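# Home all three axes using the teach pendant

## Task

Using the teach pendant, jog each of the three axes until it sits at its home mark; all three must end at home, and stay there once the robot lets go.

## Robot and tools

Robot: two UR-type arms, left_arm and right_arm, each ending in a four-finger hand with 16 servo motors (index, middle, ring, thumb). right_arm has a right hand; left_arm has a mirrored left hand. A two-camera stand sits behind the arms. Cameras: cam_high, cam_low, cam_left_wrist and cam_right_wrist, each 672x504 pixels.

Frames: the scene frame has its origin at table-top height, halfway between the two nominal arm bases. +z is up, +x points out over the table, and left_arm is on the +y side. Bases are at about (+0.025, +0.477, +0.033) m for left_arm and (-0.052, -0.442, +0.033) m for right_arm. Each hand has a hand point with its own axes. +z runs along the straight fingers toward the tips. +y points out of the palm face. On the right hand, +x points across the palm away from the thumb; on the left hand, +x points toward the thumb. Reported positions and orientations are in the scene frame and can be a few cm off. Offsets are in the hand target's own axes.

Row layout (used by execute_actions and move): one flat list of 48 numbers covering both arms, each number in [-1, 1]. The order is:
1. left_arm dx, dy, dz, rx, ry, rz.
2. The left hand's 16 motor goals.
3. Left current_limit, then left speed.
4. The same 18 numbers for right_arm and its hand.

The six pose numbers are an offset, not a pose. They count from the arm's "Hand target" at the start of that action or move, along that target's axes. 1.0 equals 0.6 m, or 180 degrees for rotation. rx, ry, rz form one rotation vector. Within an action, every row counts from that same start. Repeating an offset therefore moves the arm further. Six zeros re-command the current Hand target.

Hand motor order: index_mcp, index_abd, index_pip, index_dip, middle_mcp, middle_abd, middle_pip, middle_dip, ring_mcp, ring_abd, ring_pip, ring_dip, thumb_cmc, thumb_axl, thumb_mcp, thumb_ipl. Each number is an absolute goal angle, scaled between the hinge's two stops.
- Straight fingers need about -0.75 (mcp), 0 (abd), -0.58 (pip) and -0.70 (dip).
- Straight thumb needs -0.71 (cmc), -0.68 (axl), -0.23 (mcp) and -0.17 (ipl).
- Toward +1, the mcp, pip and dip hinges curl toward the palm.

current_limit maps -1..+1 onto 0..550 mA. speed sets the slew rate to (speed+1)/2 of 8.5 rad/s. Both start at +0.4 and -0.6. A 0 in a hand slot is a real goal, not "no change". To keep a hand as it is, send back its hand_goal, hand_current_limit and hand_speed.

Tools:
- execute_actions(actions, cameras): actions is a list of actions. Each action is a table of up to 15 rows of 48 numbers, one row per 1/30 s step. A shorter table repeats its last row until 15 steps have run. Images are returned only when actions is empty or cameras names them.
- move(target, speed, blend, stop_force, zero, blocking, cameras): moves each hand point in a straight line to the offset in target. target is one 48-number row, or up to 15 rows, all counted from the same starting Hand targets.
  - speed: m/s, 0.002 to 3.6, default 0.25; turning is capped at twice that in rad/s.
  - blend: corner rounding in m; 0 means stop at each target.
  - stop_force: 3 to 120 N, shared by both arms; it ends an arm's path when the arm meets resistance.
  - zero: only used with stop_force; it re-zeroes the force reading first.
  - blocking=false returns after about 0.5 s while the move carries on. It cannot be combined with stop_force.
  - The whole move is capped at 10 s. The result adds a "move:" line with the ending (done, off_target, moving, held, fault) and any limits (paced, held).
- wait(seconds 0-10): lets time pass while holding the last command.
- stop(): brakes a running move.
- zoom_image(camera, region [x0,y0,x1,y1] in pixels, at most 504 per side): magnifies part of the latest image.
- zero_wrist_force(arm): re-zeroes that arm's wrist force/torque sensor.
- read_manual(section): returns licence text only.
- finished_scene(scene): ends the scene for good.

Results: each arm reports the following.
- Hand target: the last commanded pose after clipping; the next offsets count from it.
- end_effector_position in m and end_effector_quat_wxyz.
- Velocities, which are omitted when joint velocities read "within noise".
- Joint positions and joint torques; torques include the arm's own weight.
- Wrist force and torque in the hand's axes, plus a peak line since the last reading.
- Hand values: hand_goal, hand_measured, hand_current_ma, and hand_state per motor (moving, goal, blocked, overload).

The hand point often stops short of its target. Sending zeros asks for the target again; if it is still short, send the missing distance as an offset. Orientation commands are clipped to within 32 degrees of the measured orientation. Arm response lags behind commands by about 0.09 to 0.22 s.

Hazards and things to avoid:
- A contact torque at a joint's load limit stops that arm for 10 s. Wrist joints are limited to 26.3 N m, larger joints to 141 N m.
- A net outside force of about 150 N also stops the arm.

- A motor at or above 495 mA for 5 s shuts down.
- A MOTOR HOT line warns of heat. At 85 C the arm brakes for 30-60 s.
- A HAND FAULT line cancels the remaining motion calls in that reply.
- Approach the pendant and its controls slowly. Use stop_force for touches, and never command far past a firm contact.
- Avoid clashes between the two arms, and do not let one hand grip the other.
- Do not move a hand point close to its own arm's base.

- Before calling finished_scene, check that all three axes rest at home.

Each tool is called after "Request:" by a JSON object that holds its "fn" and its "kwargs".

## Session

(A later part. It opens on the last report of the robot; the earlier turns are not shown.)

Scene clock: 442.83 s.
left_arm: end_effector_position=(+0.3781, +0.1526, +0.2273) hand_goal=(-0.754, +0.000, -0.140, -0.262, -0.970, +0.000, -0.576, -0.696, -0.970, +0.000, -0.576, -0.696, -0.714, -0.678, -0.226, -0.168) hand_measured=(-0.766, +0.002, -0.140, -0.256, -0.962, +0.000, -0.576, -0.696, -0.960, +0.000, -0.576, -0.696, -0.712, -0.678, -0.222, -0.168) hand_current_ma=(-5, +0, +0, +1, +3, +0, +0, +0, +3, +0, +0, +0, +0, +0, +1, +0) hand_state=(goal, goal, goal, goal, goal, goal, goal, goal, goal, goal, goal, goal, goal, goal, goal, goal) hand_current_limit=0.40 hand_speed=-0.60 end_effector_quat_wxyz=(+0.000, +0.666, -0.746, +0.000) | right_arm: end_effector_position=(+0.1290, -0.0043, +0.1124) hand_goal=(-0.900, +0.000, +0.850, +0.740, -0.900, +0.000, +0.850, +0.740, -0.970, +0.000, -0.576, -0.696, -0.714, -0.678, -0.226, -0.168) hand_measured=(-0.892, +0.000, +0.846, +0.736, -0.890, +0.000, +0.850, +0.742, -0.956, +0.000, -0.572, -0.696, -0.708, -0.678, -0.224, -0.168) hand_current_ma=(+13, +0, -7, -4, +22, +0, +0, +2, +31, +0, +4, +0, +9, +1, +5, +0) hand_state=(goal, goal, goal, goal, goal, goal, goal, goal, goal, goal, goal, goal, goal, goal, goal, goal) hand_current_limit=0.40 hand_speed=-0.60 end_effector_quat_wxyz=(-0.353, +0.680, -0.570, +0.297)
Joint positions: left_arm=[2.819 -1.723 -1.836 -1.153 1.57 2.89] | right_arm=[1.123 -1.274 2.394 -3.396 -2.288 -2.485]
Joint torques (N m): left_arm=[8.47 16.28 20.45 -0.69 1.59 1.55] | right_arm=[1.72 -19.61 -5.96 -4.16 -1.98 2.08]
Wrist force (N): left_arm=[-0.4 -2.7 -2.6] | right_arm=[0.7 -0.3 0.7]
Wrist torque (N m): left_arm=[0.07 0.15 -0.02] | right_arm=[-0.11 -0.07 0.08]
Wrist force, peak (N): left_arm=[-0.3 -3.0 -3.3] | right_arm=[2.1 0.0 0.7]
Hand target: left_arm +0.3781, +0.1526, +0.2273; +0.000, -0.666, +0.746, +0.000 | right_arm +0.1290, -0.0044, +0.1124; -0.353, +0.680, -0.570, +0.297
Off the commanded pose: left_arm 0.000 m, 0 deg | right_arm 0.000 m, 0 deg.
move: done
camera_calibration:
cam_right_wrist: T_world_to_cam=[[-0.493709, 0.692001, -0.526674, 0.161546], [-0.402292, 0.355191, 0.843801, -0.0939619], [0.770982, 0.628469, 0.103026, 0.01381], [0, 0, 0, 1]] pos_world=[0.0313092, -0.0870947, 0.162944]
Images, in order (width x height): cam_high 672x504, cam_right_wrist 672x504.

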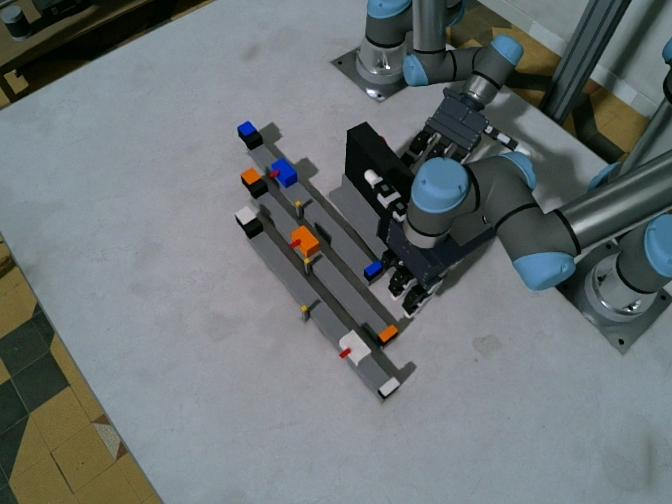

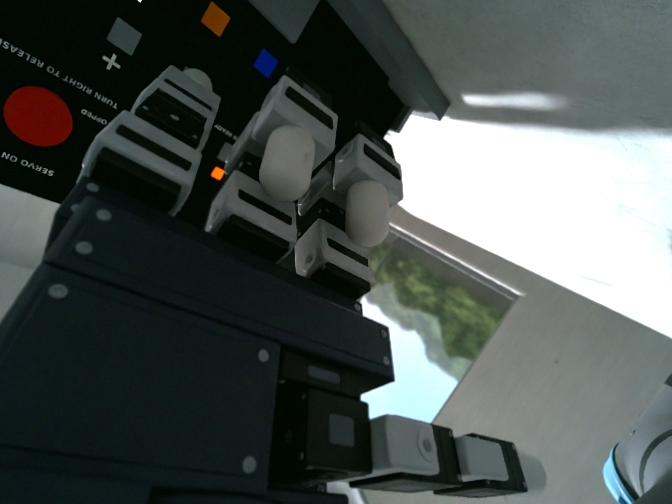

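Request:
{"fn": "move", "kwargs": {"target": [0,0.005,0,0,0,0,-0.754,0,-0.139,-0.261,-0.97,0,-0.576,-0.696,-0.97,0,-0.576,-0.696,-0.714,-0.678,-0.226,-0.168,0.4,-0.6,0,0,0,0,0,0,-0.9,0,0.85,0.74,-0.9,0,0.85,0.74,-0.97,0,-0.576,-0.696,-0.714,-0.678,-0.226,-0.168,0.4,-0.6], "speed": 0.012, "cameras": ["cam_left_wrist","cam_right_wrist"]}}

Request:
{"fn": "zoom_image", "kwargs": {"camera": "cam_right_wrist", "region": [0, 0, 340, 240]}}

Request:
{"fn": "zoom_image", "kwargs": {"camera": "cam_left_wrist", "region": [200, 20, 360, 180]}}

Scene clock: 456.50 s.
left_arm: end_effector_position=(+0.3751, +0.1530, +0.2273) hand_goal=(-0.754, +0.000, -0.140, -0.262, -0.970, +0.000, -0.576, -0.696, -0.970, +0.000, -0.576, -0.696, -0.714, -0.678, -0.226, -0.168) hand_measured=(-0.776, +0.000, -0.138, -0.250, -0.962, +0.000, -0.576, -0.696, -0.960, +0.000, -0.576, -0.696, -0.712, -0.678, -0.222, -0.168) hand_current_ma=(-12, +0, +0, +4, +3, +0, +0, +0, +3, +0, +0, +0, +0, +0, +1, +0) hand_state=(blocked, goal, goal, goal, goal, goal, goal, goal, goal, goal, goal, goal, goal, goal, goal, goal) hand_current_limit=0.40 hand_speed=-0.60 end_effector_quat_wxyz=(+0.000, +0.666, -0.746, +0.000) | right_arm: end_effector_position=(+0.1290, -0.0044, +0.1124) hand_goal=(-0.900, +0.000, +0.850, +0.740, -0.900, +0.000, +0.850, +0.740, -0.970, +0.000, -0.576, -0.696, -0.714, -0.678, -0.226, -0.168) hand_measured=(-0.892, +0.000, +0.846, +0.736, -0.890, +0.000, +0.850, +0.742, -0.956, +0.000, -0.572, -0.696, -0.708, -0.678, -0.224, -0.168) hand_current_ma=(+13, +0, -7, -4, +22, +0, +0, +2, +31, +0, +4, +0, +9, +1, +5, +0) hand_state=(goal, goal, goal, goal, goal, goal, goal, goal, goal, goal, goal, goal, goal, goal, goal, goal) hand_current_limit=0.40 hand_speed=-0.60 end_effector_quat_wxyz=(-0.353, +0.680, -0.570, +0.297)
Joint positions: left_arm=[2.818 -1.716 -1.844 -1.152 1.57 2.889] | right_arm=[1.123 -1.274 2.394 -3.396 -2.287 -2.485]
Joint torques (N m): left_arm=[-11.34 29.07 20.03 4 1.43 -1] | right_arm=[7.02 -20.36 -1.16 -4.67 -0.18 -2.05]
Wrist force (N): left_arm=[-1.0 -4.4 -3.2] | right_arm=[1.0 -0.2 0.5]
Wrist torque (N m): left_arm=[0.18 0.19 -0.05] | right_arm=[-0.09 -0.10 0.10]
Wrist force, peak (N): left_arm=[-0.3 -4.8 -4.2] | right_arm=[0.9 -0.6 0.9]
Hand target: left_arm +0.3751, +0.1530, +0.2273; +0.000, -0.666, +0.746, +0.000 | right_arm +0.1290, -0.0044, +0.1124; -0.353, +0.680, -0.570, +0.297
Off the commanded pose: left_arm 0.000 m, 0 deg | right_arm 0.000 m, 0 deg.
move: done
camera_calibration:
cam_left_wrist: T_world_to_cam=[[0.743934, 0.668203, 0.00817248, -0.413008], [0.452473, -0.512679, 0.729677, -0.3054], [0.491762, -0.539134, -0.683743, 0.172858], [0, 0, 0, 1]] pos_world=[0.360431, 0.212595, 0.344409]
cam_right_wrist: T_world_to_cam=[[-0.493734, 0.691933, -0.52674, 0.161499], [-0.402354, 0.355217, 0.843761, -0.093867], [0.770933, 0.628529, 0.10302, 0.013828], [0, 0, 0, 1]] pos_world=[0.0313091, -0.0870945, 0.162844]
Images, in order (width x height): cam_left_wrist 672x504, cam_right_wrist 672x504.

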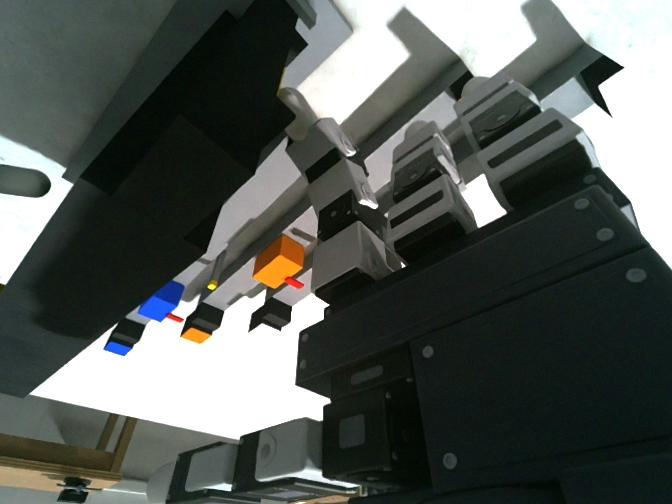

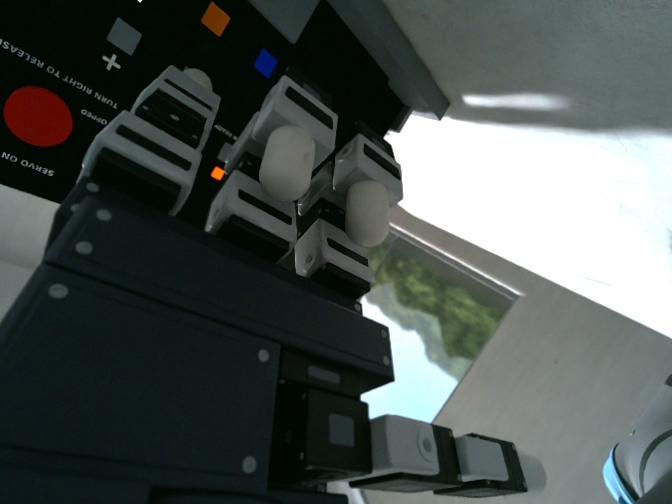

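Scaled by 1.482 from the camera's 672x504 image, which has a finer 960x720 frame.

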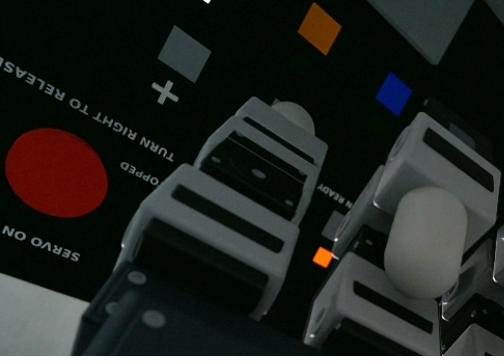

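Scaled by 3.150 from the camera's 672x504 image, which has a finer 960x720 frame.

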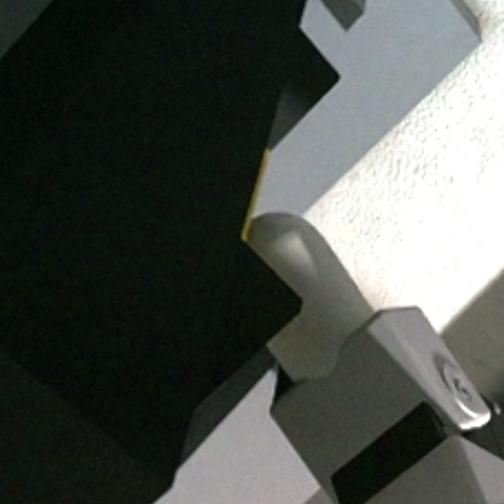

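Request:
{"fn": "move", "kwargs": {"target": [0,0.005,0,0,0,0,-0.754,0,-0.139,-0.261,-0.97,0,-0.576,-0.696,-0.97,0,-0.576,-0.696,-0.714,-0.678,-0.226,-0.168,0.6,-0.6,0,0,0,0,0,0,-0.9,0,0.85,0.74,-0.9,0,0.85,0.74,-0.97,0,-0.576,-0.696,-0.714,-0.678,-0.226,-0.168,0.4,-0.6], "speed": 0.012, "cameras": ["cam_left_wrist","cam_right_wrist"]}}

Request:
{"fn": "zoom_image", "kwargs": {"camera": "cam_right_wrist", "region": [0, 0, 340, 240]}}

Request:
{"fn": "zoom_image", "kwargs": {"camera": "cam_left_wrist", "region": [200, 20, 360, 180]}}

Scene clock: 464.73 s.
left_arm: end_effector_position=(+0.3721, +0.1533, +0.2273) hand_goal=(-0.754, +0.000, -0.140, -0.262, -0.970, +0.000, -0.576, -0.696, -0.970, +0.000, -0.576, -0.696, -0.714, -0.678, -0.226, -0.168) hand_measured=(-0.782, +0.004, -0.140, -0.250, -0.962, +0.000, -0.576, -0.696, -0.960, +0.000, -0.576, -0.696, -0.712, -0.678, -0.222, -0.168) hand_current_ma=(-20, +0, +0, +4, +3, +0, +0, +0, +3, +0, +0, +0, +0, +0, +1, +0) hand_state=(blocked, goal, goal, goal, goal, goal, goal, goal, goal, goal, goal, goal, goal, goal, goal, goal) hand_current_limit=0.60 hand_speed=-0.60 end_effector_quat_wxyz=(+0.000, +0.666, -0.746, +0.000) | right_arm: end_effector_position=(+0.1290, -0.0044, +0.1124) hand_goal=(-0.900, +0.000, +0.850, +0.740, -0.900, +0.000, +0.850, +0.740, -0.970, +0.000, -0.576, -0.696, -0.714, -0.678, -0.226, -0.168) hand_measured=(-0.892, +0.000, +0.846, +0.736, -0.890, +0.000, +0.850, +0.742, -0.956, +0.000, -0.572, -0.696, -0.708, -0.678, -0.224, -0.168) hand_current_ma=(+13, +0, -7, -4, +22, +0, +0, +2, +31, +0, +4, +0, +9, +1, +5, +0) hand_state=(goal, goal, goal, goal, goal, goal, goal, goal, goal, goal, goal, goal, goal, goal, goal, goal) hand_current_limit=0.40 hand_speed=-0.60 end_effector_quat_wxyz=(-0.353, +0.680, -0.570, +0.297)
Joint positions: left_arm=[2.816 -1.71 -1.851 -1.151 1.57 2.887] | right_arm=[1.123 -1.274 2.394 -3.396 -2.287 -2.485]
Joint torques (N m): left_arm=[-11.25 28.67 20.15 3.9 1.65 -1.09] | right_arm=[6.71 -18.94 -3.34 -2.37 -0.38 -2.18]
Wrist force (N): left_arm=[-0.9 -4.7 -2.8] | right_arm=[0.7 -0.4 0.7]
Wrist torque (N m): left_arm=[0.15 0.10 -0.02] | right_arm=[-0.13 -0.07 0.08]
Wrist force, peak (N): left_arm=[-0.4 -5.2 -4.1] | right_arm=[1.1 -0.2 1.0]
Hand target: left_arm +0.3722, +0.1533, +0.2273; +0.000, -0.666, +0.746, +0.000 | right_arm +0.1290, -0.0044, +0.1124; -0.353, +0.680, -0.570, +0.297
Off the commanded pose: left_arm 0.000 m, 0 deg | right_arm 0.000 m, 0 deg.
move: done
camera_calibration:
cam_left_wrist: T_world_to_cam=[[0.743968, 0.668165, 0.00822729, -0.410999], [0.452418, -0.512728, 0.729676, -0.303858], [0.491763, -0.539133, -0.683743, 0.174495], [0, 0, 0, 1]] pos_world=[0.357431, 0.212895, 0.344409]
cam_right_wrist: T_world_to_cam=[[-0.493734, 0.691933, -0.52674, 0.161499], [-0.402354, 0.355217, 0.843761, -0.093867], [0.770933, 0.628529, 0.10302, 0.013828], [0, 0, 0, 1]] pos_world=[0.0313091, -0.0870945, 0.162844]
Images, in order (width x height): cam_left_wrist 672x504, cam_right_wrist 672x504.

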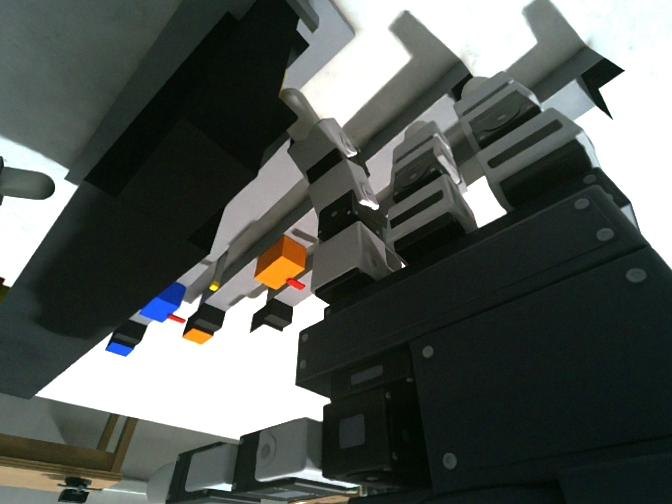

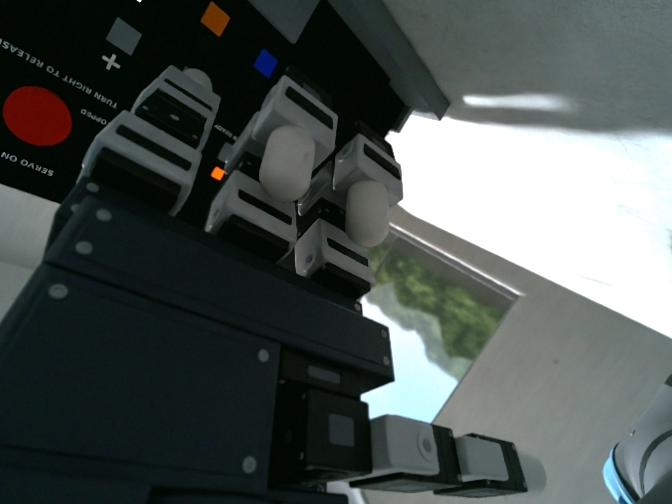

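Scaled by 1.482 from the camera's 672x504 image, which has a finer 960x720 frame.

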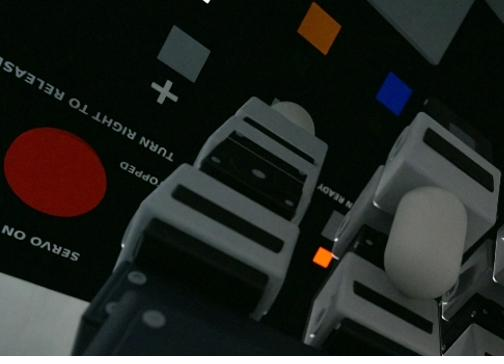

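Scaled by 3.150 from the camera's 672x504 image, which has a finer 960x720 frame.

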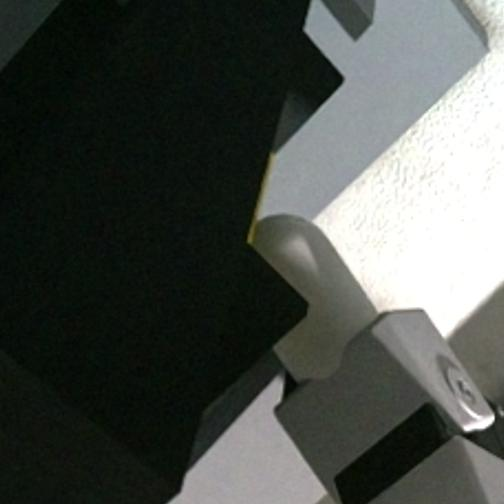

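Request:
{"fn": "move", "kwargs": {"target": [0,0,0,0,0,0,-0.754,0,-0.139,-0.261,-0.97,0,-0.576,-0.696,-0.97,0,-0.576,-0.696,-0.714,-0.678,-0.226,-0.168,0.6,-0.6,0.0599,0.0255,-0.0364,0,0,0,-0.9,0,0.85,0.74,-0.9,0,0.85,0.74,-0.97,0,-0.576,-0.696,-0.714,-0.678,-0.226,-0.168,0.4,-0.6], "speed": 0.1, "cameras": ["cam_high","cam_right_wrist"]}}

Request:
{"fn": "zoom_image", "kwargs": {"camera": "cam_right_wrist", "region": [0, 0, 340, 240]}}

Scene clock: 474.27 s.
left_arm: end_effector_position=(+0.3722, +0.1533, +0.2273) hand_goal=(-0.754, +0.000, -0.140, -0.262, -0.970, +0.000, -0.576, -0.696, -0.970, +0.000, -0.576, -0.696, -0.714, -0.678, -0.226, -0.168) hand_measured=(-0.782, +0.004, -0.140, -0.250, -0.962, +0.000, -0.576, -0.696, -0.960, +0.000, -0.576, -0.696, -0.712, -0.678, -0.222, -0.168) hand_current_ma=(-20, +0, +0, +4, +3, +0, +0, +0, +3, +0, +0, +0, +0, +0, +1, +0) hand_state=(blocked, goal, goal, goal, goal, goal, goal, goal, goal, goal, goal, goal, goal, goal, goal, goal) hand_current_limit=0.60 hand_speed=-0.60 end_effector_quat_wxyz=(+0.000, +0.666, -0.746, +0.000) | right_arm: end_effector_position=(+0.1090, -0.0444, +0.1124) hand_goal=(-0.900, +0.000, +0.850, +0.740, -0.900, +0.000, +0.850, +0.740, -0.970, +0.000, -0.576, -0.696, -0.714, -0.678, -0.226, -0.168) hand_measured=(-0.892, +0.000, +0.846, +0.736, -0.890, +0.000, +0.850, +0.742, -0.956, +0.000, -0.572, -0.696, -0.708, -0.678, -0.224, -0.168) hand_current_ma=(+13, +0, -7, -4, +22, +0, +0, +2, +31, +0, +4, +0, +9, +1, +5, +0) hand_state=(goal, goal, goal, goal, goal, goal, goal, goal, goal, goal, goal, goal, goal, goal, goal, goal) hand_current_limit=0.40 hand_speed=-0.60 end_effector_quat_wxyz=(-0.353, +0.680, -0.570, +0.297)
Joint positions: left_arm=[2.816 -1.71 -1.851 -1.151 1.57 2.887] | right_arm=[1.123 -1.343 2.509 -3.443 -2.287 -2.486]
Joint torques (N m): left_arm=[5.09 15.31 23.53 -0.92 1.62 1.38] | right_arm=[-7.88 -21.09 -13.78 -0.92 0.47 -2.2]
Wrist force (N): left_arm=[-0.8 -4.6 -3.5] | right_arm=[0.5 -0.5 0.6]
Wrist torque (N m): left_arm=[0.17 0.13 -0.04] | right_arm=[-0.10 -0.01 0.10]
Wrist force, peak (N): left_arm=[-0.9 -5.1 -4.0] | right_arm=[-0.1 -0.9 1.3]
Hand target: left_arm +0.3722, +0.1533, +0.2273; +0.000, -0.666, +0.746, +0.000 | right_arm +0.1090, -0.0444, +0.1124; -0.353, +0.680, -0.570, +0.297
Off the commanded pose: left_arm 0.000 m, 0 deg | right_arm 0.000 m, 0 deg.
move: done
camera_calibration:
cam_right_wrist: T_world_to_cam=[[-0.493701, 0.691973, -0.526718, 0.179424], [-0.40241, 0.35515, 0.843762, -0.0877624], [0.770925, 0.628523, 0.103119, 0.0544237], [0, 0, 0, 1]] pos_world=[0.011309, -0.127195, 0.162945]
Images, in order (width x height): cam_high 672x504, cam_right_wrist 672x504.

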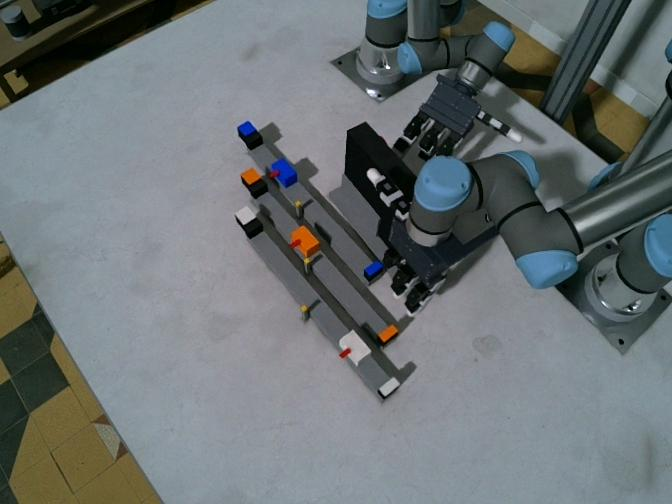

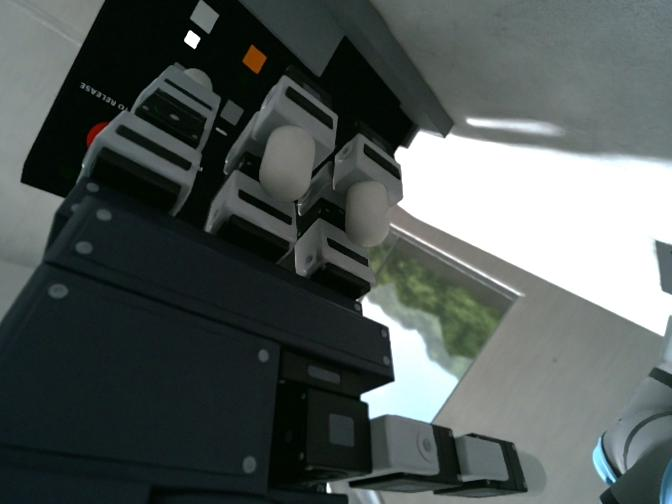

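Scaled by 1.482 from the camera's 672x504 image, which has a finer 960x720 frame.

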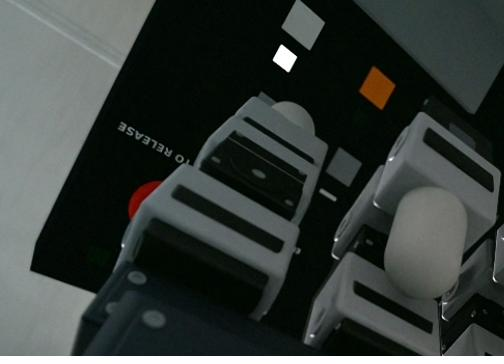

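Request:
{"fn": "move", "kwargs": {"target": [0,0.005,0,0,0,0,-0.754,0,-0.139,-0.261,-0.97,0,-0.576,-0.696,-0.97,0,-0.576,-0.696,-0.714,-0.678,-0.226,-0.168,0.6,-0.6,0,0,0,0,0,0,-0.9,0,0.85,0.74,-0.9,0,0.85,0.74,-0.97,0,-0.576,-0.696,-0.714,-0.678,-0.226,-0.168,0.4,-0.6], "speed": 0.012, "cameras": ["cam_left_wrist","cam_right_wrist"]}}

Request:
{"fn": "zoom_image", "kwargs": {"camera": "cam_right_wrist", "region": [20, 100, 120, 200]}}

Request:
{"fn": "zoom_image", "kwargs": {"camera": "cam_left_wrist", "region": [200, 20, 360, 180]}}

Scene clock: 478.63 s.
left_arm: end_effector_position=(+0.3691, +0.1537, +0.2273) hand_goal=(-0.754, +0.000, -0.140, -0.262, -0.970, +0.000, -0.576, -0.696, -0.970, +0.000, -0.576, -0.696, -0.714, -0.678, -0.226, -0.168) hand_measured=(-0.792, +0.006, -0.140, -0.244, -0.962, +0.000, -0.576, -0.696, -0.960, +0.000, -0.576, -0.696, -0.712, -0.678, -0.222, -0.168) hand_current_ma=(-37, +1, +0, +9, +3, +0, +0, +0, +3, +0, +0, +0, +0, +0, +1, +0) hand_state=(blocked, goal, goal, goal, goal, goal, goal, goal, goal, goal, goal, goal, goal, goal, goal, goal) hand_current_limit=0.60 hand_speed=-0.60 end_effector_quat_wxyz=(+0.000, +0.666, -0.746, +0.000) | right_arm: end_effector_position=(+0.1090, -0.0444, +0.1124) hand_goal=(-0.900, +0.000, +0.850, +0.740, -0.900, +0.000, +0.850, +0.740, -0.970, +0.000, -0.576, -0.696, -0.714, -0.678, -0.226, -0.168) hand_measured=(-0.892, +0.000, +0.846, +0.736, -0.890, +0.000, +0.850, +0.742, -0.956, +0.000, -0.572, -0.696, -0.708, -0.678, -0.224, -0.168) hand_current_ma=(+13, +0, -7, -4, +22, +0, +0, +2, +31, +0, +4, +0, +9, +1, +5, +0) hand_state=(goal, goal, goal, goal, goal, goal, goal, goal, goal, goal, goal, goal, goal, goal, goal, goal) hand_current_limit=0.40 hand_speed=-0.60 end_effector_quat_wxyz=(-0.353, +0.680, -0.570, +0.297)
Joint positions: left_arm=[2.815 -1.704 -1.858 -1.15 1.57 2.886] | right_arm=[1.123 -1.343 2.509 -3.443 -2.287 -2.486]
Joint torques (N m): left_arm=[-12.1 29.13 19.44 3.49 1.63 -1.12] | right_arm=[-7.37 -15.55 -0.22 -0.87 0.31 1.95]
Wrist force (N): left_arm=[-1.2 -5.8 -2.8] | right_arm=[0.5 -0.2 0.6]
Wrist torque (N m): left_arm=[0.21 0.17 -0.06] | right_arm=[-0.06 0.00 0.11]
Wrist force, peak (N): left_arm=[-1.2 -7.4 -6.3] | right_arm=[0.8 -0.2 0.7]
Hand target: left_arm +0.3692, +0.1537, +0.2273; +0.000, -0.666, +0.746, +0.000 | right_arm +0.1090, -0.0444, +0.1124; -0.353, +0.680, -0.570, +0.297
Off the commanded pose: left_arm 0.000 m, 0 deg | right_arm 0.000 m, 0 deg.
move: done
camera_calibration:
cam_left_wrist: T_world_to_cam=[[0.743934, 0.668203, 0.00817248, -0.409085], [0.452473, -0.512679, 0.729677, -0.302298], [0.491762, -0.539134, -0.683743, 0.176069], [0, 0, 0, 1]] pos_world=[0.354531, 0.213295, 0.344309]
cam_right_wrist: T_world_to_cam=[[-0.493734, 0.691933, -0.52674, 0.179423], [-0.402354, 0.355217, 0.843761, -0.0877543], [0.770933, 0.628529, 0.10302, 0.0544404], [0, 0, 0, 1]] pos_world=[0.0113091, -0.127194, 0.162944]
Images, in order (width x height): cam_left_wrist 672x504, cam_right_wrist 672x504.

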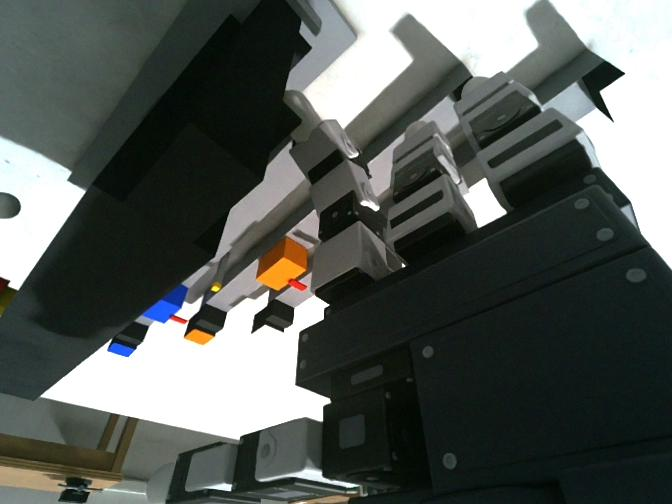

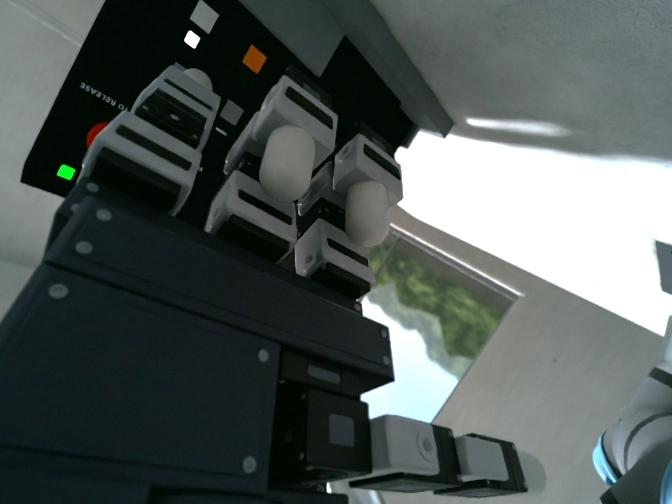

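Scaled by 5.040 from the camera's 672x504 image, which has a finer 960x720 frame.

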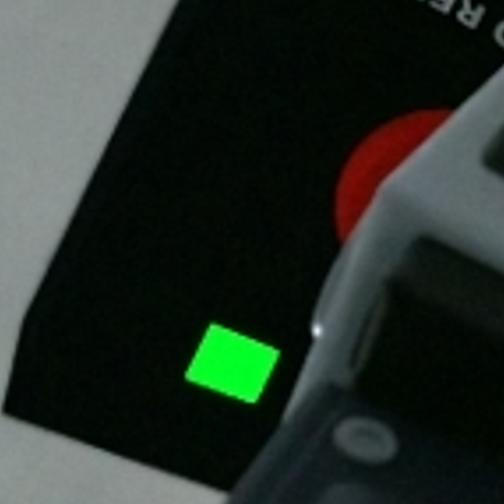

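Scaled by 3.150 from the camera's 672x504 image, which has a finer 960x720 frame.

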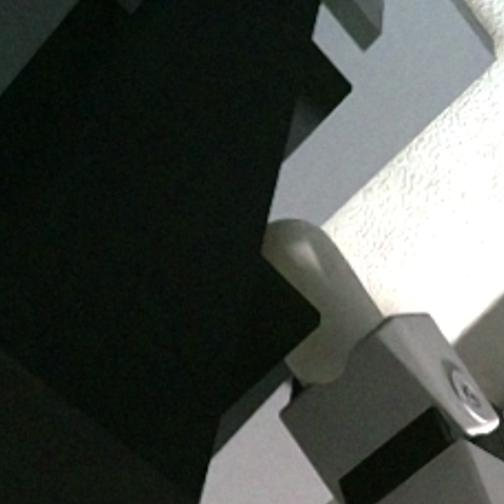

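Request:
{"fn": "move", "kwargs": {"target": [0,0,0,0,0,0,-0.754,0,-0.139,-0.261,-0.97,0,-0.576,-0.696,-0.97,0,-0.576,-0.696,-0.714,-0.678,-0.226,-0.168,0.6,-0.6,-0.0553,-0.0312,0.0520,0,0,0,-0.9,0,0.85,0.74,-0.9,0,0.85,0.74,-0.97,0,-0.576,-0.696,-0.714,-0.678,-0.226,-0.168,0.4,-0.6], "speed": 0.1}}

Request:
{"fn": "move", "kwargs": {"target": [0,0,0,0,0,0,-0.754,0,-0.139,-0.261,-0.97,0,-0.576,-0.696,-0.97,0,-0.576,-0.696,-0.714,-0.678,-0.226,-0.168,0.6,-0.6,0.0058,-0.0188,0.0269,0,0,0,-0.9,0,0.85,0.74,-0.9,0,0.85,0.74,-0.97,0,-0.576,-0.696,-0.714,-0.678,-0.226,-0.168,0.4,-0.6], "speed": 0.015, "stop_force": 3, "cameras": ["cam_high","cam_right_wrist","cam_left_wrist"]}}

Request:
{"fn": "zoom_image", "kwargs": {"camera": "cam_right_wrist", "region": [0, 0, 340, 240]}}

Scene clock: 484.47 s.
left_arm: end_effector_position=(+0.3692, +0.1537, +0.2273) hand_goal=(-0.754, +0.000, -0.140, -0.262, -0.970, +0.000, -0.576, -0.696, -0.970, +0.000, -0.576, -0.696, -0.714, -0.678, -0.226, -0.168) hand_measured=(-0.792, +0.006, -0.142, -0.244, -0.962, +0.000, -0.576, -0.696, -0.960, +0.000, -0.576, -0.696, -0.712, -0.678, -0.222, -0.168) hand_current_ma=(-37, +1, +0, +9, +3, +0, +0, +0, +3, +0, +0, +0, +0, +0, +1, +0) hand_state=(blocked, goal, goal, goal, goal, goal, goal, goal, goal, goal, goal, goal, goal, goal, goal, goal) hand_current_limit=0.60 hand_speed=-0.60 end_effector_quat_wxyz=(+0.000, +0.666, -0.746, +0.000) | right_arm: end_effector_position=(+0.1390, -0.0055, +0.1098) hand_goal=(-0.900, +0.000, +0.850, +0.740, -0.900, +0.000, +0.850, +0.740, -0.970, +0.000, -0.576, -0.696, -0.714, -0.678, -0.226, -0.168) hand_measured=(-0.892, +0.000, +0.846, +0.736, -0.890, +0.000, +0.850, +0.742, -0.956, +0.000, -0.572, -0.696, -0.708, -0.678, -0.224, -0.168) hand_current_ma=(+13, +0, -7, -4, +22, +0, +0, +2, +31, +0, +4, +0, +9, +1, +5, +0) hand_state=(goal, goal, goal, goal, goal, goal, goal, goal, goal, goal, goal, goal, goal, goal, goal, goal) hand_current_limit=0.40 hand_speed=-0.60 end_effector_quat_wxyz=(-0.353, +0.680, -0.570, +0.297)
Joint positions: left_arm=[2.815 -1.704 -1.858 -1.15 1.57 2.886] | right_arm=[1.098 -1.26 2.392 -3.425 -2.271 -2.51]
Joint torques (N m): left_arm=[3.67 14.12 23.42 -0.05 0.44 1.45] | right_arm=[6.54 -30.95 -6.95 -5.11 -2.49 2.4]
Wrist force (N): left_arm=[-1.2 -5.8 -3.0] | right_arm=[0.8 -0.2 0.6]
Wrist torque (N m): left_arm=[0.19 0.17 -0.05] | right_arm=[-0.09 -0.07 0.15]
Wrist force, peak (N): left_arm=[-0.9 -6.1 -4.5] | right_arm=[0.1 -1.0 1.1]
Hand target: left_arm +0.3692, +0.1537, +0.2273; +0.000, -0.666, +0.746, +0.000 | right_arm +0.1389, -0.0054, +0.1098; -0.353, +0.680, -0.570, +0.297
Off the commanded pose: left_arm 0.000 m, 0 deg | right_arm 0.000 m, 0 deg.
move: done

Scene clock: 485.93 s.
left_arm: end_effector_position=(+0.3692, +0.1537, +0.2273) hand_goal=(-0.754, +0.000, -0.140, -0.262, -0.970, +0.000, -0.576, -0.696, -0.970, +0.000, -0.576, -0.696, -0.714, -0.678, -0.226, -0.168) hand_measured=(-0.792, +0.006, -0.142, -0.244, -0.962, +0.000, -0.576, -0.696, -0.960, +0.000, -0.576, -0.696, -0.712, -0.678, -0.222, -0.168) hand_current_ma=(-37, +1, +0, +9, +3, +0, +0, +0, +3, +0, +0, +0, +0, +0, +1, +0) hand_state=(blocked, goal, goal, goal, goal, goal, goal, goal, goal, goal, goal, goal, goal, goal, goal, goal) hand_current_limit=0.60 hand_speed=-0.60 end_effector_quat_wxyz=(+0.000, +0.666, -0.746, +0.000) | right_arm: end_effector_position=(+0.1464, -0.0054, +0.1098) hand_goal=(-0.900, +0.000, +0.850, +0.740, -0.900, +0.000, +0.850, +0.740, -0.970, +0.000, -0.576, -0.696, -0.714, -0.678, -0.226, -0.168) hand_measured=(-0.892, +0.000, +0.846, +0.736, -0.890, +0.000, +0.850, +0.742, -0.956, +0.000, -0.572, -0.696, -0.708, -0.678, -0.224, -0.168) hand_current_ma=(+13, +0, -7, -4, +22, +0, +0, +2, +31, +0, +4, +0, +9, +1, +5, +0) hand_state=(goal, goal, goal, goal, goal, goal, goal, goal, goal, goal, goal, goal, goal, goal, goal, goal) hand_current_limit=0.40 hand_speed=-0.60 end_effector_quat_wxyz=(-0.353, +0.680, -0.570, +0.297)
Joint positions: left_arm=[2.815 -1.704 -1.858 -1.15 1.57 2.886] | right_arm=[1.08 -1.255 2.387 -3.436 -2.259 -2.528]
Joint torques (N m): left_arm=[5.33 14.52 24.44 -1.43 0.06 1.51] | right_arm=[3.84 -35.59 -0.58 -0.82 -1.24 1.56]
Wrist force (N): left_arm=[-0.6 -6.0 -4.1] | right_arm=[0.7 0.2 -3.1]
Wrist torque (N m): left_arm=[0.16 0.14 -0.03] | right_arm=[0.16 0.13 0.13]
Wrist force, peak (N): left_arm=[-0.4 -6.0 -4.3] | right_arm=[1.1 0.4 -4.2]
Hand target: left_arm +0.3692, +0.1537, +0.2273; +0.000, -0.666, +0.746, +0.000 | right_arm +0.1464, -0.0054, +0.1098; -0.353, +0.680, -0.570, +0.297 (not the last commanded pose)
Off the commanded pose: left_arm 0.000 m, 0 deg | right_arm 0.013 m, 0 deg.
move: contact (right_arm)
camera_calibration:
cam_left_wrist: T_world_to_cam=[[0.743968, 0.668165, 0.00822729, -0.409109], [0.452418, -0.512728, 0.729676, -0.302341], [0.491763, -0.539133, -0.683743, 0.176137], [0, 0, 0, 1]] pos_world=[0.354531, 0.213295, 0.344409]
cam_right_wrist: T_world_to_cam=[[-0.493642, 0.692008, -0.526728, 0.169482], [-0.402296, 0.355265, 0.843768, -0.0842813], [0.771022, 0.62842, 0.103018, 0.00135942], [0, 0, 0, 1]] pos_world=[0.0487091, -0.0881947, 0.160244]
Images, in order (width x height): cam_high 672x504, cam_left_wrist 672x504, cam_right_wrist 672x504.

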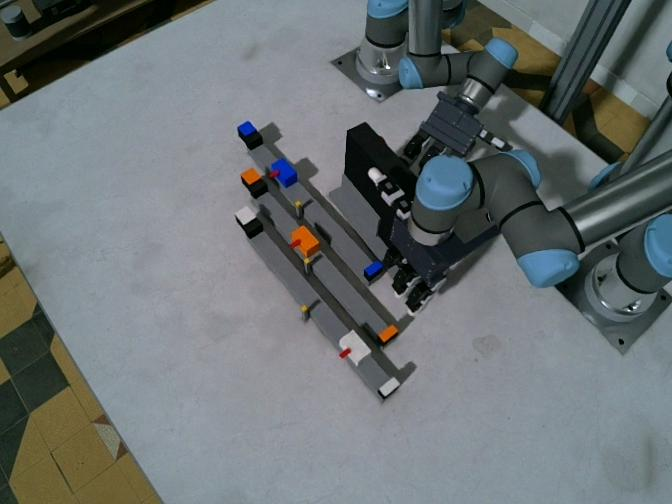

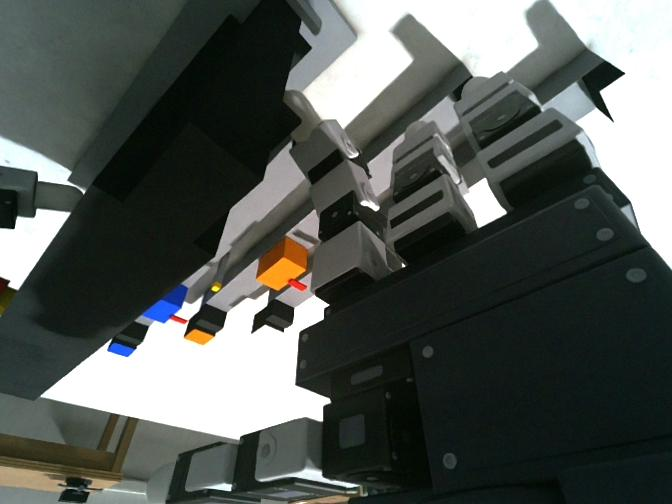

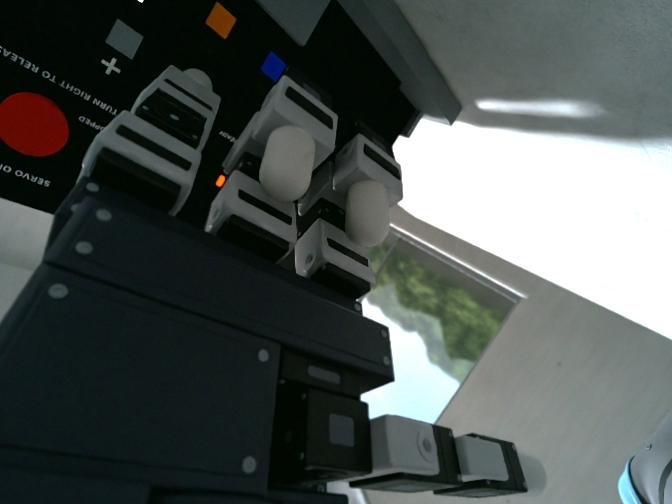

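Scaled by 1.482 from the camera's 672x504 image, which has a finer 960x720 frame.

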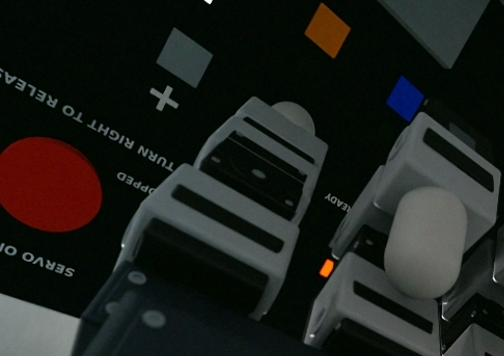

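Request:
{"fn": "move", "kwargs": {"target": [[0,0,0,0,0,0,-0.754,0,-0.139,-0.261,-0.97,0,-0.576,-0.696,-0.97,0,-0.576,-0.696,-0.714,-0.678,-0.226,-0.168,0.6,-0.6,0.00087,-0.00283,0.00404,0,0,0,-0.9,0,0.85,0.74,-0.9,0,0.85,0.74,-0.97,0,-0.576,-0.696,-0.714,-0.678,-0.226,-0.168,0.4,-0.6],[0,0,0,0,0,0,-0.754,0,-0.139,-0.261,-0.97,0,-0.576,-0.696,-0.97,0,-0.576,-0.696,-0.714,-0.678,-0.226,-0.168,0.6,-0.6,-0.00087,0.00283,-0.00404,0,0,0,-0.9,0,0.85,0.74,-0.9,0,0.85,0.74,-0.97,0,-0.576,-0.696,-0.714,-0.678,-0.226,-0.168,0.4,-0.6]], "speed": 0.02, "cameras": ["cam_high","cam_low","cam_right_wrist"]}}

Scene clock: 493.13 s.
left_arm: end_effector_position=(+0.3692, +0.1537, +0.2274) hand_goal=(-0.754, +0.000, -0.140, -0.262, -0.970, +0.000, -0.576, -0.696, -0.970, +0.000, -0.576, -0.696, -0.714, -0.678, -0.226, -0.168) hand_measured=(-0.808, +0.006, -0.146, -0.244, -0.962, +0.000, -0.576, -0.696, -0.960, +0.000, -0.576, -0.696, -0.712, -0.678, -0.222, -0.168) hand_current_ma=(-68, +1, -1, +8, +3, +0, +0, +0, +3, +0, +0, +0, +0, +0, +1, +0) hand_state=(blocked, goal, goal, goal, goal, goal, goal, goal, goal, goal, goal, goal, goal, goal, goal, goal) hand_current_limit=0.60 hand_speed=-0.60 end_effector_quat_wxyz=(+0.000, +0.666, -0.746, +0.000) | right_arm: end_effector_position=(+0.1433, -0.0054, +0.1098) hand_goal=(-0.900, +0.000, +0.850, +0.740, -0.900, +0.000, +0.850, +0.740, -0.970, +0.000, -0.576, -0.696, -0.714, -0.678, -0.226, -0.168) hand_measured=(-0.892, +0.000, +0.846, +0.736, -0.890, +0.000, +0.850, +0.742, -0.954, -0.004, -0.574, -0.698, -0.708, -0.678, -0.224, -0.168) hand_current_ma=(+13, +0, -7, -4, +22, +0, +0, +2, +35, -3, +3, -3, +9, +1, +5, +0) hand_state=(goal, goal, goal, goal, goal, goal, goal, goal, goal, goal, goal, goal, goal, goal, goal, goal) hand_current_limit=0.40 hand_speed=-0.60 end_effector_quat_wxyz=(-0.353, +0.680, -0.570, +0.297)
Joint positions: left_arm=[2.815 -1.704 -1.858 -1.15 1.57 2.886] | right_arm=[1.088 -1.257 2.389 -3.432 -2.264 -2.52]
Joint torques (N m): left_arm=[5.08 14.95 15.98 -0.03 -0.98 1.48] | right_arm=[-8.12 -29.63 -7.66 -3.81 0.1 -2.04]
Wrist force (N): left_arm=[-1.5 -4.2 -1.9] | right_arm=[0.7 -0.3 0.3]
Wrist torque (N m): left_arm=[0.15 0.09 -0.04] | right_arm=[-0.08 -0.05 0.08]
Wrist force, peak (N): left_arm=[-1.3 -8.4 -5.9] | right_arm=[0.0 7.9 -29.1]
Hand target: left_arm +0.3692, +0.1537, +0.2273; +0.000, -0.666, +0.746, +0.000 | right_arm +0.1434, -0.0054, +0.1098; -0.353, +0.680, -0.570, +0.297
Off the commanded pose: left_arm 0.000 m, 0 deg | right_arm 0.000 m, 0 deg.
move: done
camera_calibration:
cam_right_wrist: T_world_to_cam=[[-0.493592, 0.692118, -0.52663, 0.167943], [-0.402187, 0.355242, 0.84383, -0.0855448], [0.771111, 0.628311, 0.103016, 0.00373635], [0, 0, 0, 1]] pos_world=[0.0456093, -0.0881951, 0.160244]
Images, in order (width x height): cam_high 672x504, cam_low 672x504, cam_right_wrist 672x504.

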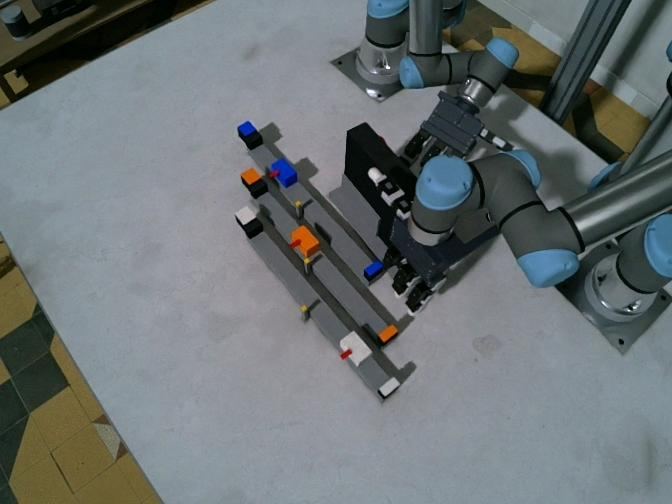

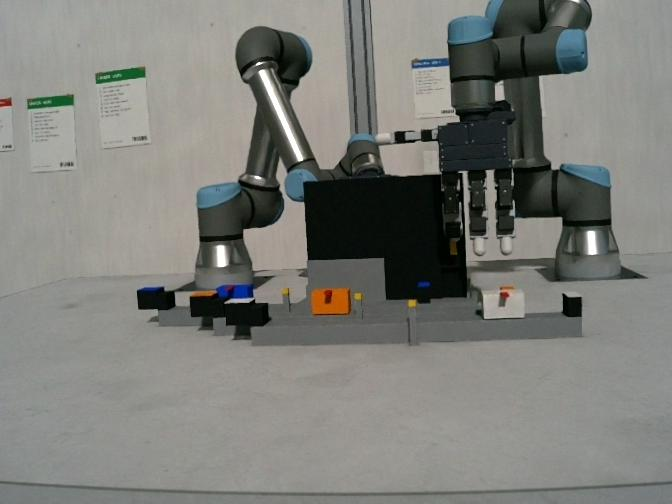

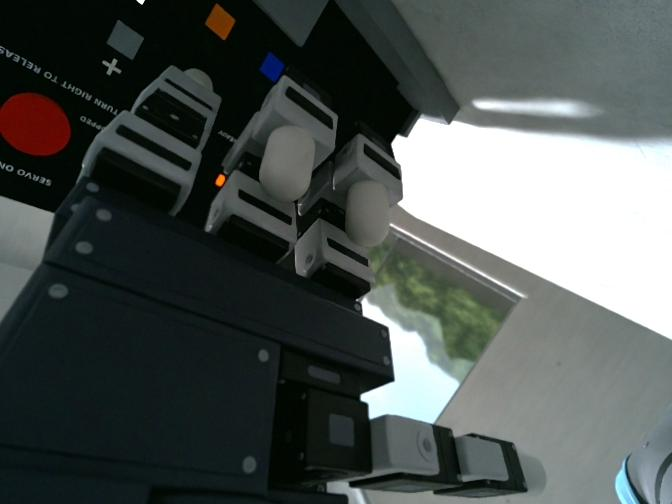

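Request:
{"fn": "zoom_image", "kwargs": {"camera": "cam_low", "region": [390, 230, 600, 360]}}

Request:
{"fn": "zoom_image", "kwargs": {"camera": "cam_high", "region": [220, 100, 420, 420]}}

Scaled by 2.400 from the camera's 672x504 image, which has a finer 960x720 frame.

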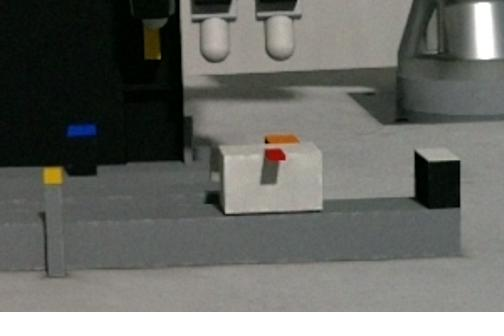

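Scaled by 1.575 from the camera's 672x504 image, which has a finer 960x720 frame.

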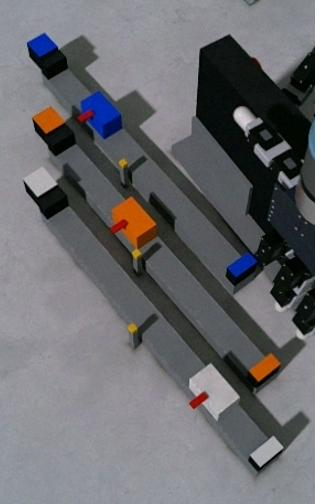

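Request:
{"fn": "move", "kwargs": {"target": [0,0,0,0,0,0,-0.754,0,-0.139,-0.261,-0.97,0,-0.576,-0.696,-0.97,0,-0.576,-0.696,-0.714,-0.678,-0.226,-0.168,0.6,-0.6,0.0703,0.0246,-0.0351,0,0,0,-0.9,0,0.85,0.74,-0.9,0,0.85,0.74,-0.97,0,-0.576,-0.696,-0.714,-0.678,-0.226,-0.168,0.4,-0.6], "speed": 0.1, "cameras": ["cam_right_wrist"]}}

Request:
{"fn": "zoom_image", "kwargs": {"camera": "cam_right_wrist", "region": [0, 0, 340, 240]}}

Scene clock: 503.70 s.
left_arm: end_effector_position=(+0.3692, +0.1537, +0.2273) hand_goal=(-0.754, +0.000, -0.140, -0.262, -0.970, +0.000, -0.576, -0.696, -0.970, +0.000, -0.576, -0.696, -0.714, -0.678, -0.226, -0.168) hand_measured=(-0.808, +0.006, -0.146, -0.244, -0.962, +0.000, -0.576, -0.696, -0.960, +0.000, -0.576, -0.696, -0.712, -0.678, -0.222, -0.168) hand_current_ma=(-68, +1, -1, +8, +3, +0, +0, +0, +3, +0, +0, +0, +0, +0, +1, +0) hand_state=(blocked, goal, goal, goal, goal, goal, goal, goal, goal, goal, goal, goal, goal, goal, goal, goal) hand_current_limit=0.60 hand_speed=-0.60 end_effector_quat_wxyz=(+0.000, +0.666, -0.746, +0.000) | right_arm: end_effector_position=(+0.1255, -0.0514, +0.1098) hand_goal=(-0.900, +0.000, +0.850, +0.740, -0.900, +0.000, +0.850, +0.740, -0.970, +0.000, -0.576, -0.696, -0.714, -0.678, -0.226, -0.168) hand_measured=(-0.892, +0.000, +0.846, +0.736, -0.890, +0.000, +0.850, +0.742, -0.954, -0.002, -0.574, -0.698, -0.708, -0.678, -0.224, -0.168) hand_current_ma=(+13, +0, -7, -4, +22, +0, +0, +2, +35, -3, +3, -3, +9, +1, +5, +0) hand_state=(goal, goal, goal, goal, goal, goal, goal, goal, goal, goal, goal, goal, goal, goal, goal, goal) hand_current_limit=0.40 hand_speed=-0.60 end_effector_quat_wxyz=(-0.353, +0.680, -0.570, +0.297)
Joint positions: left_arm=[2.815 -1.704 -1.858 -1.15 1.57 2.886] | right_arm=[1.068 -1.329 2.521 -3.503 -2.251 -2.54]
Joint torques (N m): left_arm=[4.75 22.8 13.03 4.05 -1.88 1.48] | right_arm=[8 -19.28 -14.29 -1.27 -2.46 2.48]
Wrist force (N): left_arm=[-0.9 -4.2 -3.7] | right_arm=[0.4 0.0 0.4]
Wrist torque (N m): left_arm=[0.19 0.06 -0.03] | right_arm=[-0.02 0.00 0.13]
Wrist force, peak (N): left_arm=[-1.3 -4.7 -3.7] | right_arm=[-0.2 -1.1 1.1]
Hand target: left_arm +0.3692, +0.1537, +0.2273; +0.000, -0.666, +0.746, +0.000 | right_arm +0.1254, -0.0514, +0.1098; -0.353, +0.680, -0.570, +0.297
Off the commanded pose: left_arm 0.000 m, 0 deg | right_arm 0.000 m, 0 deg.
move: done
camera_calibration:
cam_right_wrist: T_world_to_cam=[[-0.493734, 0.691933, -0.52674, 0.191044], [-0.402354, 0.355217, 0.843761, -0.0764351], [0.770933, 0.628529, 0.10302, 0.0463875], [0, 0, 0, 1]] pos_world=[0.0278091, -0.134194, 0.160344]
Images, in order (width x height): cam_right_wrist 672x504.

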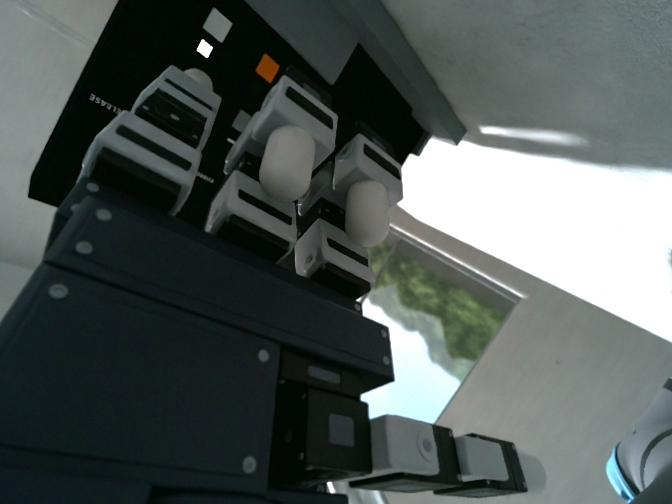

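Scaled by 1.482 from the camera's 672x504 image, which has a finer 960x720 frame.

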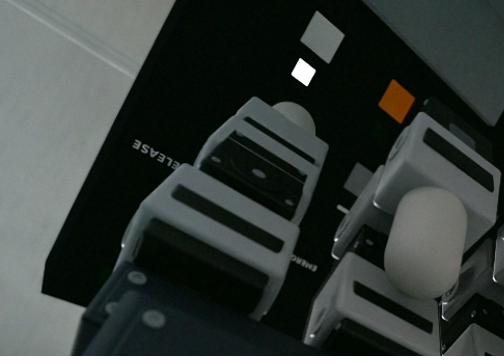

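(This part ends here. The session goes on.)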